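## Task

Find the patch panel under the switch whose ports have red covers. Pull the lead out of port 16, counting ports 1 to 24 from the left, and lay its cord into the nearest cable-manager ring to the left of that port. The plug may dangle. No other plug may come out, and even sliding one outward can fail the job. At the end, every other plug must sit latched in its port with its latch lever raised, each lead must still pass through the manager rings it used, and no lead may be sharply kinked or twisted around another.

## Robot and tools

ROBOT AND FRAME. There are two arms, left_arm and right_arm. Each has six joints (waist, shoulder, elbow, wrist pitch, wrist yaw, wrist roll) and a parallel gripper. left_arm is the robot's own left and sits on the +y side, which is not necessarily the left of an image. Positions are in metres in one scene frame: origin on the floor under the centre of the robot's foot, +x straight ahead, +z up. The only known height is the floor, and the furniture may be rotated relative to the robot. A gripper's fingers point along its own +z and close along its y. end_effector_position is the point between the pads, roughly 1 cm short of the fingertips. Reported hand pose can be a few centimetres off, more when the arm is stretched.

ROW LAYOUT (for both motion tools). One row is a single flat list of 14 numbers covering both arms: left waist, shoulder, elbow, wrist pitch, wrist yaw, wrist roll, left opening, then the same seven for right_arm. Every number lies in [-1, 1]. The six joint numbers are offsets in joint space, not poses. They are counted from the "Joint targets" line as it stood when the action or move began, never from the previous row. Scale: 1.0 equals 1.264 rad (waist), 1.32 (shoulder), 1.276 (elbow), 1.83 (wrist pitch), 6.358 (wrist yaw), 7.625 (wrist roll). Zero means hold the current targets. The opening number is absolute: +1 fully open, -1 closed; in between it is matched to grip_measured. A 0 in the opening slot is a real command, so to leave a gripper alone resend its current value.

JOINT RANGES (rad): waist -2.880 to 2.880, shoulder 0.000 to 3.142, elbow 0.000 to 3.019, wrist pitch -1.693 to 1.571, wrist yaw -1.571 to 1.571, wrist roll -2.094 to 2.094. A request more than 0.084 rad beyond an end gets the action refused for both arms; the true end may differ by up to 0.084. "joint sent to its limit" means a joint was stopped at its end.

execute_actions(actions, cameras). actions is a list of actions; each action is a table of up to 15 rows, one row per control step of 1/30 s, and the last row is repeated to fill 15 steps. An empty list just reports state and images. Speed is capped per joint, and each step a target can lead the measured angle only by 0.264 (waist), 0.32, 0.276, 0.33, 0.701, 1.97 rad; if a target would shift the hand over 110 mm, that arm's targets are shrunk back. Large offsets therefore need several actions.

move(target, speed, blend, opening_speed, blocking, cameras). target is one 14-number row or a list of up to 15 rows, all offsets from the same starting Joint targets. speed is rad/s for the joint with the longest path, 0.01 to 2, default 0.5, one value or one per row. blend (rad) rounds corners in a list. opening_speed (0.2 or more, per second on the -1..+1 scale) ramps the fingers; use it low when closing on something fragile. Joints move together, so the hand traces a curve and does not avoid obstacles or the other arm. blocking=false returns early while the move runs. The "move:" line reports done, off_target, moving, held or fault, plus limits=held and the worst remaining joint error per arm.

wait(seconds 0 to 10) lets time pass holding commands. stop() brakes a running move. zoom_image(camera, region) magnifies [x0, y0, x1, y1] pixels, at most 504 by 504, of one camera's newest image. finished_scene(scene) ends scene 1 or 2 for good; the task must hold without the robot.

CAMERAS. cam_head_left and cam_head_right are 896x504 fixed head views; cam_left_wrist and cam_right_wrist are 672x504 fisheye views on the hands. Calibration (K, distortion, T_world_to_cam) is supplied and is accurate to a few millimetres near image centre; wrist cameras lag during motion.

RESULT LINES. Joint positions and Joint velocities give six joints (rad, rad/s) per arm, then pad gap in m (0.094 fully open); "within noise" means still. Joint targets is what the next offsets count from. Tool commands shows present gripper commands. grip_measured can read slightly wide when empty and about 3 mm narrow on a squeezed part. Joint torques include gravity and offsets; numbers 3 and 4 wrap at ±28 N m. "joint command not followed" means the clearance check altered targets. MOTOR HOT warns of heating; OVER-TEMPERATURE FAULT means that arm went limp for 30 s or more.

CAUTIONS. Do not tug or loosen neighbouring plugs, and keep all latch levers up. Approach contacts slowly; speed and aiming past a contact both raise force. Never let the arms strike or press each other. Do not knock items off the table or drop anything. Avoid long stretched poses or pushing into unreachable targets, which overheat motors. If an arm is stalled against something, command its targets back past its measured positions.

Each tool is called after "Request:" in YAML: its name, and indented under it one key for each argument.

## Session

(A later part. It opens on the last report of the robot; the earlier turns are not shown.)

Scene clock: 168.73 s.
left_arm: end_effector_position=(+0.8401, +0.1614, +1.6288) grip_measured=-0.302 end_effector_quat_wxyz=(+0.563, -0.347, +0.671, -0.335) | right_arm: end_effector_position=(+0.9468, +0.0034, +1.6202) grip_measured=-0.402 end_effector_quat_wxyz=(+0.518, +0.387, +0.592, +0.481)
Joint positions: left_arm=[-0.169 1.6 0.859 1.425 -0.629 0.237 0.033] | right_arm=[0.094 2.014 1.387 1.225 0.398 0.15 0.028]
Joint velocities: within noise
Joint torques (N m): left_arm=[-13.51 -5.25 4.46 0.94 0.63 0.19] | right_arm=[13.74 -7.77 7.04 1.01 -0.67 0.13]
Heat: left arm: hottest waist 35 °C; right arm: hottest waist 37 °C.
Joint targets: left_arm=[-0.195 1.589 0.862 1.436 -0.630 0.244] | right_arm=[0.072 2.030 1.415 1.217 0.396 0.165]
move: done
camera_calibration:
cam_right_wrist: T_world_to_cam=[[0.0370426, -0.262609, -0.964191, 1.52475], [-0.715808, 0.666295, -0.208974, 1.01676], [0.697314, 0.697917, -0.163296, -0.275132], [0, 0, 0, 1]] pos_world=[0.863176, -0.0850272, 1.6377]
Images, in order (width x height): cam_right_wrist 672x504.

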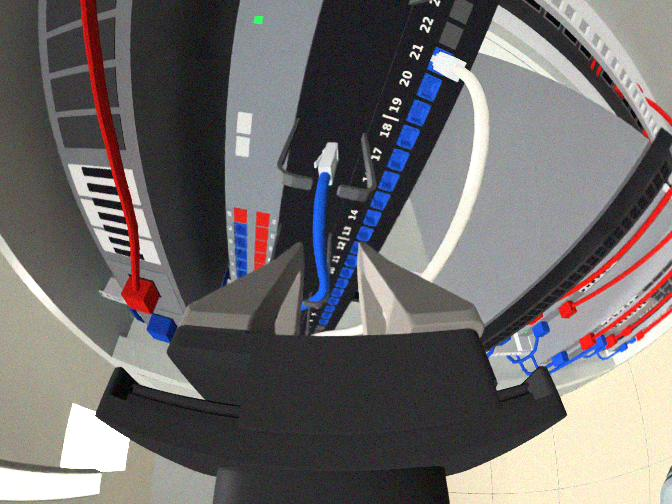

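Request:
move:
  target: [0,0,0,0,0,0,-0.3,-0.0142,0.0265,0.0862,-0.0437,-0.0025,0.001,-0.4]
  speed: 0.15
  cameras: ["cam_right_wrist"]

Request:
zoom_image:
  camera: "cam_right_wrist"
  region: [220, 120, 420, 300]

Scene clock: 170.10 s.
left_arm: end_effector_position=(+0.8401, +0.1614, +1.6288) grip_measured=-0.302 end_effector_quat_wxyz=(+0.563, -0.347, +0.671, -0.335) | right_arm: end_effector_position=(+0.9766, +0.0136, +1.6241) grip_measured=-0.402 end_effector_quat_wxyz=(+0.518, +0.384, +0.592, +0.483)
Joint positions: left_arm=[-0.169 1.6 0.859 1.425 -0.629 0.237 0.033] | right_arm=[0.082 2.049 1.495 1.144 0.382 0.157 0.028]
Joint velocities: within noise
Joint torques (N m): left_arm=[-13.51 -5.25 4.45 0.94 0.63 0.2] | right_arm=[13.39 -8 7.27 1.07 -0.7 0.14]
Heat: left arm: hottest waist 35 °C; right arm: hottest waist 37 °C.
Joint targets: left_arm=[-0.195 1.589 0.862 1.436 -0.630 0.244] | right_arm=[0.054 2.065 1.525 1.137 0.380 0.172]
move: done
camera_calibration:
cam_right_wrist: T_world_to_cam=[[0.042333, -0.263611, -0.9637, 1.52412], [-0.718457, 0.662249, -0.212712, 1.04081], [0.694282, 0.701382, -0.161358, -0.302622], [0, 0, 0, 1]] pos_world=[0.893362, -0.0752477, 1.64136]
Images, in order (width x height): cam_right_wrist 672x504.

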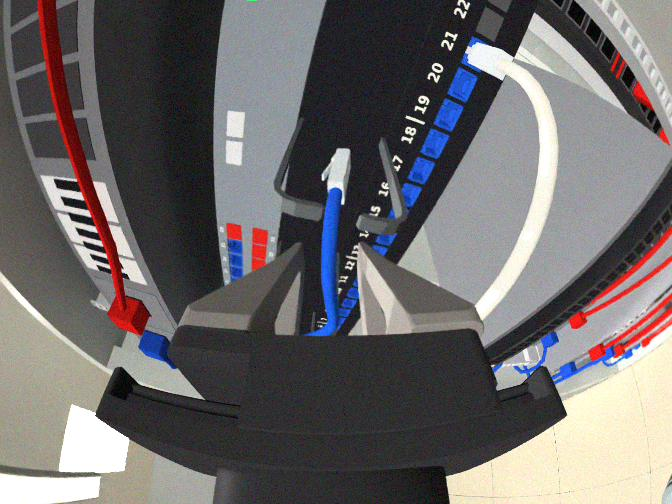

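Scaled by 2.520 from the camera's 672x504 image, which has a finer 960x720 frame.

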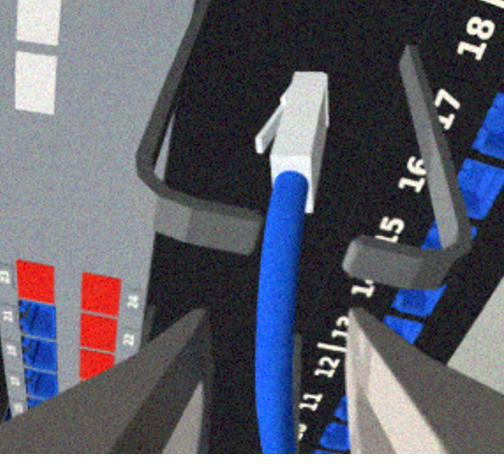

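Request:
move:
  target: [0,0,0,0,0,0,-0.3,0,0,0,0,0,0,-0.97]
  opening_speed: 0.4
  cameras: ["cam_right_wrist"]

Request:
zoom_image:
  camera: "cam_right_wrist"
  region: [220, 120, 420, 300]

Scene clock: 171.97 s.
left_arm: end_effector_position=(+0.8401, +0.1614, +1.6288) grip_measured=-0.302 end_effector_quat_wxyz=(+0.563, -0.347, +0.671, -0.335) | right_arm: end_effector_position=(+0.9765, +0.0140, +1.6239) grip_measured=-0.905 end_effector_quat_wxyz=(+0.518, +0.383, +0.592, +0.483)
Joint positions: left_arm=[-0.169 1.6 0.859 1.425 -0.629 0.237 0.033] | right_arm=[0.082 2.049 1.495 1.144 0.382 0.157 0.004]
Joint velocities: within noise
Joint torques (N m): left_arm=[-13.57 -5.25 4.45 0.94 0.63 0.2] | right_arm=[13.86 -8.18 7.38 1.03 -0.69 0.16]
Heat: left arm: hottest waist 35 °C; right arm: hottest elbow 38 °C.
Joint targets: left_arm=[-0.195 1.589 0.862 1.436 -0.630 0.244] | right_arm=[0.054 2.065 1.525 1.137 0.380 0.172]
move: done
camera_calibration:
cam_right_wrist: T_world_to_cam=[[0.0425758, -0.263621, -0.963686, 1.52383], [-0.719214, 0.661426, -0.212712, 1.04114], [0.693483, 0.702153, -0.16144, -0.301932], [0, 0, 0, 1]] pos_world=[0.893308, -0.0749187, 1.64122]
Images, in order (width x height): cam_right_wrist 672x504.

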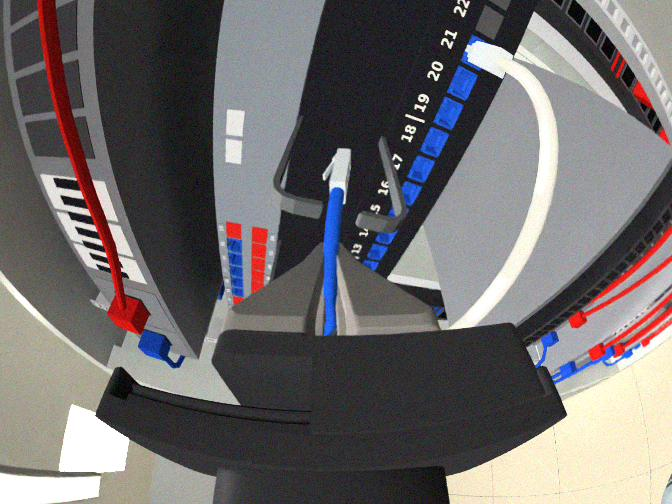

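Scaled by 2.520 from the camera's 672x504 image, which has a finer 960x720 frame.

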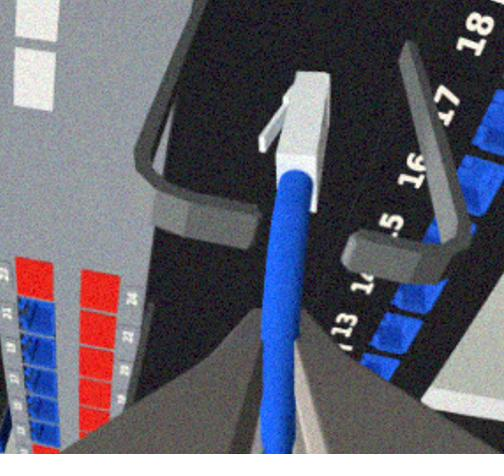

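Request:
move:
  target: [0,0,0,0,0,0,-0.3,-0.0127,-0.0705,-0.0611,0,0,0,-0.97]
  speed: 0.15
  cameras: ["cam_right_wrist","cam_left_wrist"]

Request:
zoom_image:
  camera: "cam_right_wrist"
  region: [220, 120, 420, 300]

Request:
zoom_image:
  camera: "cam_left_wrist"
  region: [300, 70, 460, 290]

Scene clock: 174.43 s.
left_arm: end_effector_position=(+0.8401, +0.1614, +1.6288) grip_measured=-0.302 end_effector_quat_wxyz=(+0.563, -0.347, +0.671, -0.335) | right_arm: end_effector_position=(+0.9746, -0.0023, +1.6221) grip_measured=-0.906 end_effector_quat_wxyz=(+0.516, +0.380, +0.597, +0.482)
Joint positions: left_arm=[-0.169 1.6 0.859 1.425 -0.629 0.237 0.033] | right_arm=[0.073 2.003 1.446 1.135 0.377 0.16 0.004]
Joint velocities: within noise
Joint torques (N m): left_arm=[-13.51 -5.25 4.46 0.94 0.63 0.19] | right_arm=[12.63 -11.22 4.93 1.32 -0.49 0.11]
Heat: left arm: hottest waist 35 °C; right arm: hottest elbow 38 °C.
Joint targets: left_arm=[-0.195 1.589 0.862 1.436 -0.630 0.244] | right_arm=[0.038 1.972 1.446 1.137 0.380 0.172]
move: done
camera_calibration:
cam_left_wrist: T_world_to_cam=[[0.0857214, -0.532566, 0.842036, -1.35572], [-0.688671, -0.642417, -0.336204, 1.23207], [0.719989, -0.551066, -0.421832, 0.293458], [0, 0, 0, 1]] pos_world=[0.753416, 0.231204, 1.67958]
cam_right_wrist: T_world_to_cam=[[0.0407785, -0.269892, -0.962027, 1.51688], [-0.725237, 0.654298, -0.214302, 1.05865], [0.68729, 0.706437, -0.169055, -0.271106], [0, 0, 0, 1]] pos_world=[0.892244, -0.0917573, 1.64032]
Images, in order (width x height): cam_left_wrist 672x504, cam_right_wrist 672x504.

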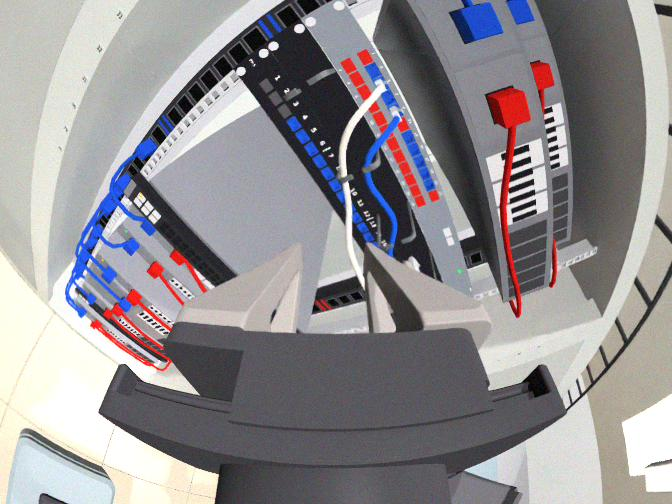

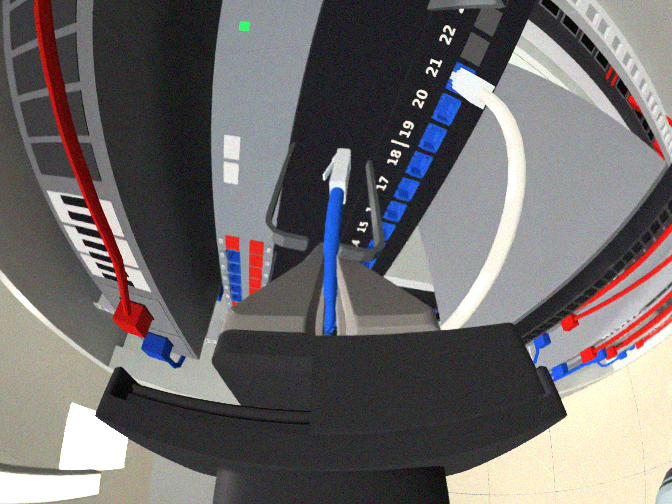

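Scaled by 2.520 from the camera's 672x504 image, which has a finer 960x720 frame.

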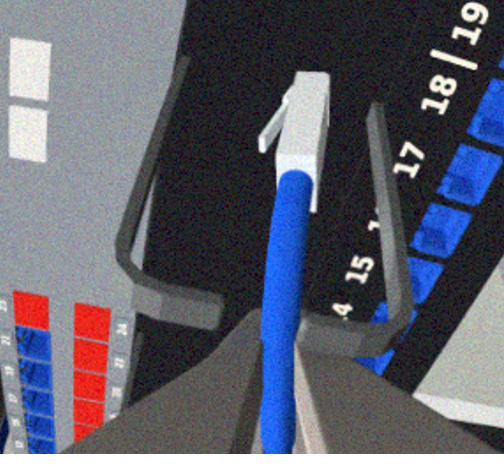

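Scaled by 2.291 from the camera's 672x504 image, which has a finer 960x720 frame.

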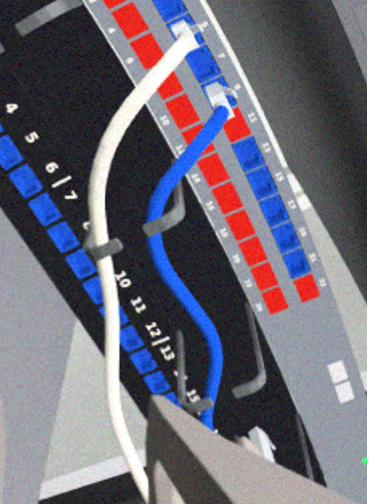

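Request:
zoom_image:
  camera: "cam_left_wrist"
  region: [335, 130, 405, 250]

Scaled by 4.200 from the camera's 672x504 image, which has a finer 960x720 frame.

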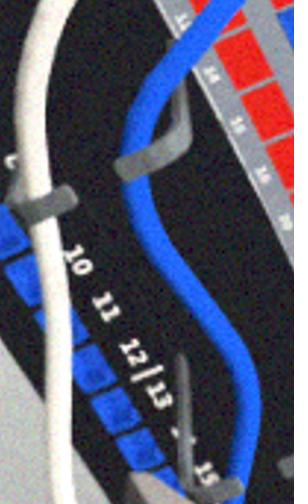

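Request:
move:
  target: [0,0,0,0,0,0,-0.3,0,0,0,0,0,0,-0.4]
  opening_speed: 0.25
  cameras: ["cam_right_wrist","cam_left_wrist"]

Request:
zoom_image:
  camera: "cam_left_wrist"
  region: [335, 130, 425, 280]

Scene clock: 177.60 s.
left_arm: end_effector_position=(+0.8401, +0.1614, +1.6288) grip_measured=-0.302 end_effector_quat_wxyz=(+0.563, -0.347, +0.671, -0.335) | right_arm: end_effector_position=(+0.9759, -0.0051, +1.6204) grip_measured=-0.402 end_effector_quat_wxyz=(+0.517, +0.382, +0.597, +0.481)
Joint positions: left_arm=[-0.169 1.6 0.859 1.425 -0.629 0.237 0.033] | right_arm=[0.07 1.999 1.444 1.135 0.378 0.161 0.028]
Joint velocities: within noise
Joint torques (N m): left_arm=[-13.51 -5.3 4.45 0.94 0.63 0.2] | right_arm=[12.92 -10.46 4.97 1.33 -0.51 0.13]
Heat: left arm: hottest waist 35 °C; right arm: hottest elbow 38 °C.
Joint targets: left_arm=[-0.195 1.589 0.862 1.436 -0.630 0.244] | right_arm=[0.038 1.972 1.447 1.137 0.380 0.172]
move: done
camera_calibration:
cam_left_wrist: T_world_to_cam=[[0.0857214, -0.532566, 0.842036, -1.35572], [-0.688671, -0.642417, -0.336204, 1.23207], [0.719989, -0.551066, -0.421832, 0.293458], [0, 0, 0, 1]] pos_world=[0.753416, 0.231204, 1.67958]
cam_right_wrist: T_world_to_cam=[[0.036908, -0.271359, -0.96177, 1.51778], [-0.723452, 0.656681, -0.213042, 1.05731], [0.689387, 0.703658, -0.172079, -0.267451], [0, 0, 0, 1]] pos_world=[0.893272, -0.0942568, 1.63899]
Images, in order (width x height): cam_left_wrist 672x504, cam_right_wrist 672x504.

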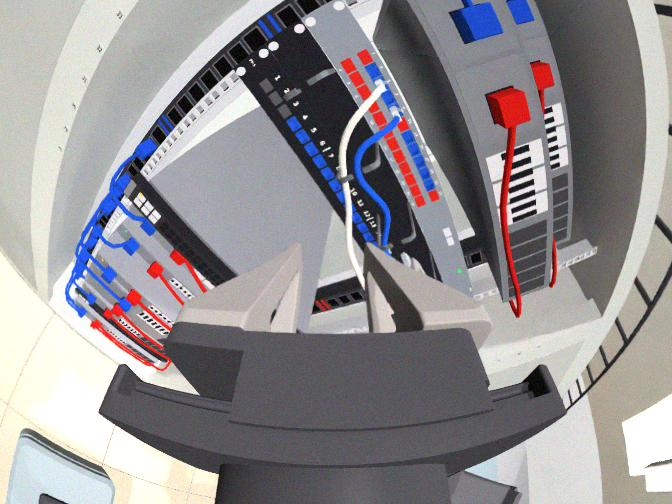

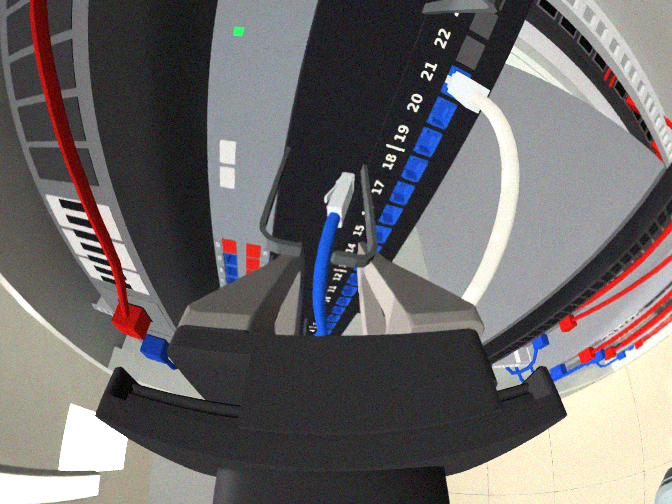

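Scaled by 3.360 from the camera's 672x504 image, which has a finer 960x720 frame.

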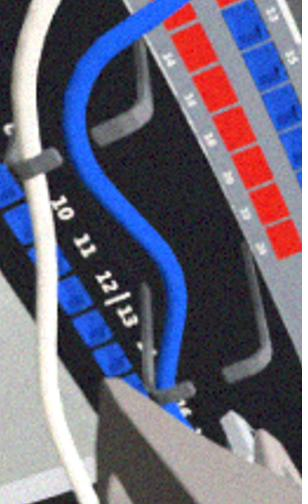

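Request:
move:
  target:
    - [0,0,0,0,0,0,-0.3,0.0910,0,-0.1591,0.1164,0.0057,0,-0.3]
    - [0,0,0,0,0,0,-0.3,-0.0870,-0.4409,-0.2022,-0.6432,-0.0920,0.0456,-0.3]
  speed: [0.25, 0.7]
  cameras: ["cam_right_wrist"]

Request:
zoom_image:
  camera: "cam_right_wrist"
  region: [120, 0, 420, 300]

Scene clock: 184.33 s.
left_arm: end_effector_position=(+0.8401, +0.1614, +1.6288) grip_measured=-0.302 end_effector_quat_wxyz=(+0.563, -0.347, +0.671, -0.335) | right_arm: end_effector_position=(+0.8873, -0.1024, +1.6353) grip_measured=-0.302 end_effector_quat_wxyz=(+0.171, +0.160, +0.685, +0.690)
Joint positions: left_arm=[-0.169 1.6 0.859 1.425 -0.629 0.237 0.033] | right_arm=[-0.052 1.392 1.19 -0.033 -0.203 0.504 0.033]
Joint velocities: within noise
Joint torques (N m): left_arm=[-13.51 -5.25 4.45 0.94 0.63 0.19] | right_arm=[8.35 -6.71 5.33 1.42 -0.63 0.16]
Heat: left arm: hottest waist 35 °C; right arm: hottest elbow 38 °C.
Joint targets: left_arm=[-0.195 1.589 0.862 1.436 -0.630 0.244] | right_arm=[-0.072 1.390 1.189 -0.040 -0.205 0.520]
move: done
camera_calibration:
cam_right_wrist: T_world_to_cam=[[0.0346227, -0.0141689, -0.9993, 1.59875], [-0.986313, -0.16177, -0.0318791, 0.913462], [-0.161206, 0.986727, -0.0195759, 0.39897], [0, 0, 0, 1]] pos_world=[0.909923, -0.223251, 1.63456]
Images, in order (width x height): cam_right_wrist 672x504.

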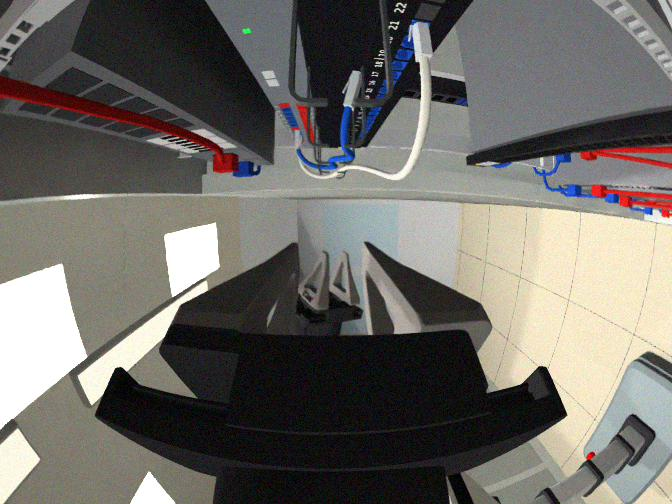

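Scaled by 1.680 from the camera's 672x504 image, which has a finer 960x720 frame.

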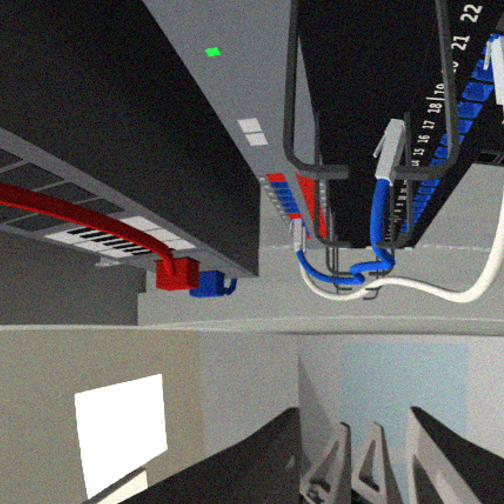

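Request:
zoom_image:
  camera: "cam_right_wrist"
  region: [275, 60, 395, 200]

Request:
zoom_image:
  camera: "cam_right_wrist"
  region: [290, 120, 370, 190]

Scaled by 3.600 from the camera's 672x504 image, which has a finer 960x720 frame.

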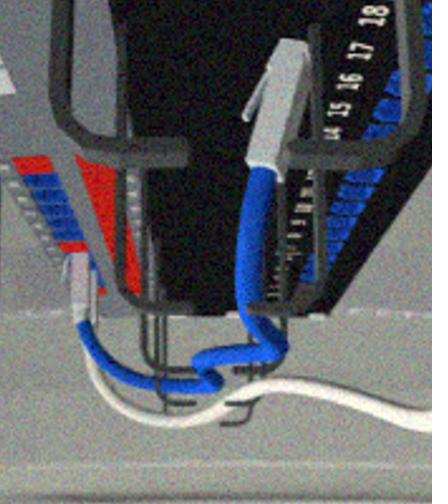

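Scaled by 6.300 from the camera's 672x504 image, which has a finer 960x720 frame.

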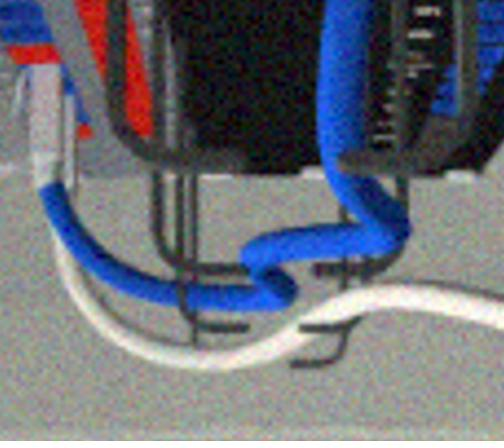

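Request:
move:
  target: [0,0,0,0,0,0,-0.3,0.1353,0.2947,-0.1591,0.7612,0.0895,-0.2202,-0.3]
  speed: 0.8
  cameras: ["cam_right_wrist"]

Request:
zoom_image:
  camera: "cam_right_wrist"
  region: [120, 80, 400, 240]

Request:
zoom_image:
  camera: "cam_right_wrist"
  region: [120, 90, 230, 180]

Request:
zoom_image:
  camera: "cam_right_wrist"
  region: [260, 90, 350, 180]

Scene clock: 189.03 s.
left_arm: end_effector_position=(+0.8401, +0.1614, +1.6288) grip_measured=-0.302 end_effector_quat_wxyz=(+0.563, -0.347, +0.671, -0.335) | right_arm: end_effector_position=(+0.8706, -0.0815, +1.6004) grip_measured=-0.302 end_effector_quat_wxyz=(+0.704, -0.071, +0.702, +0.076)
Joint positions: left_arm=[-0.169 1.6 0.859 1.425 -0.629 0.237 0.033] | right_arm=[0.074 1.772 0.986 1.342 0.363 -1.144 0.033]
Joint velocities: within noise
Joint torques (N m): left_arm=[-13.57 -5.25 4.46 0.94 0.63 0.19] | right_arm=[13.63 -6.24 4.37 1.66 -0.53 -0.09]
Heat: left arm: hottest waist 35 °C; right arm: hottest elbow 38 °C.
Joint targets: left_arm=[-0.195 1.589 0.862 1.436 -0.630 0.244] | right_arm=[0.099 1.779 0.986 1.353 0.364 -1.159]
move: done
camera_calibration:
cam_right_wrist: T_world_to_cam=[[0.19907, -0.979834, 0.017198, -0.28388], [-0.575581, -0.131107, -0.807166, 1.78493], [0.793144, 0.150784, -0.590074, 0.389019], [0, 0, 0, 1]] pos_world=[0.775336, -0.102798, 1.67517]
Images, in order (width x height): cam_right_wrist 672x504.

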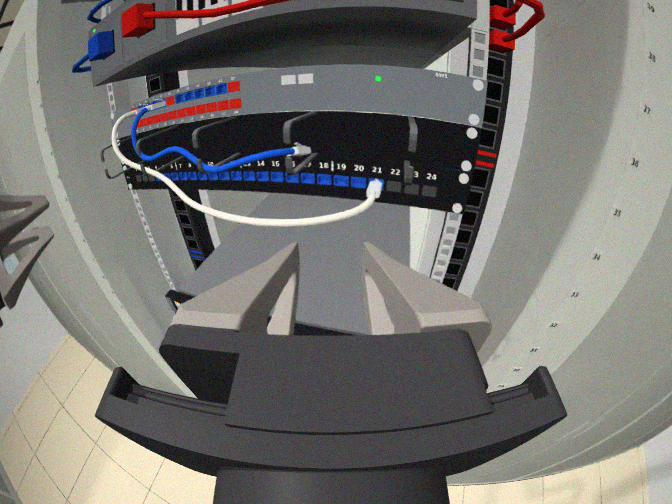

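Scaled by 1.800 from the camera's 672x504 image, which has a finer 960x720 frame.

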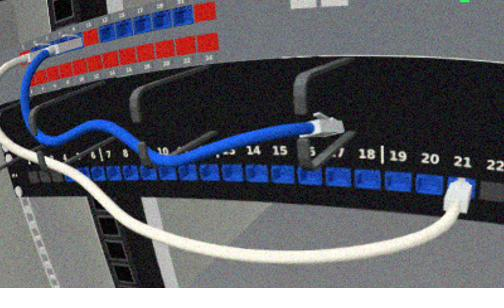

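Scaled by 4.582 from the camera's 672x504 image, which has a finer 960x720 frame.

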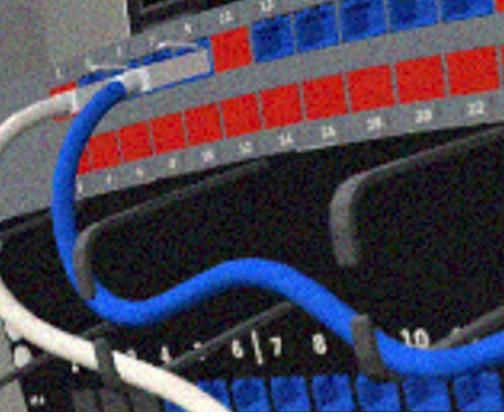

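Scaled by 5.600 from the camera's 672x504 image, which has a finer 960x720 frame.

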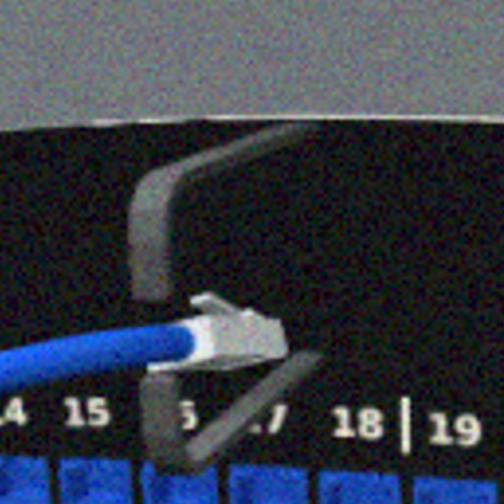

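Request:
finished_scene:
  scene: 1

The scene is finished: the task was done.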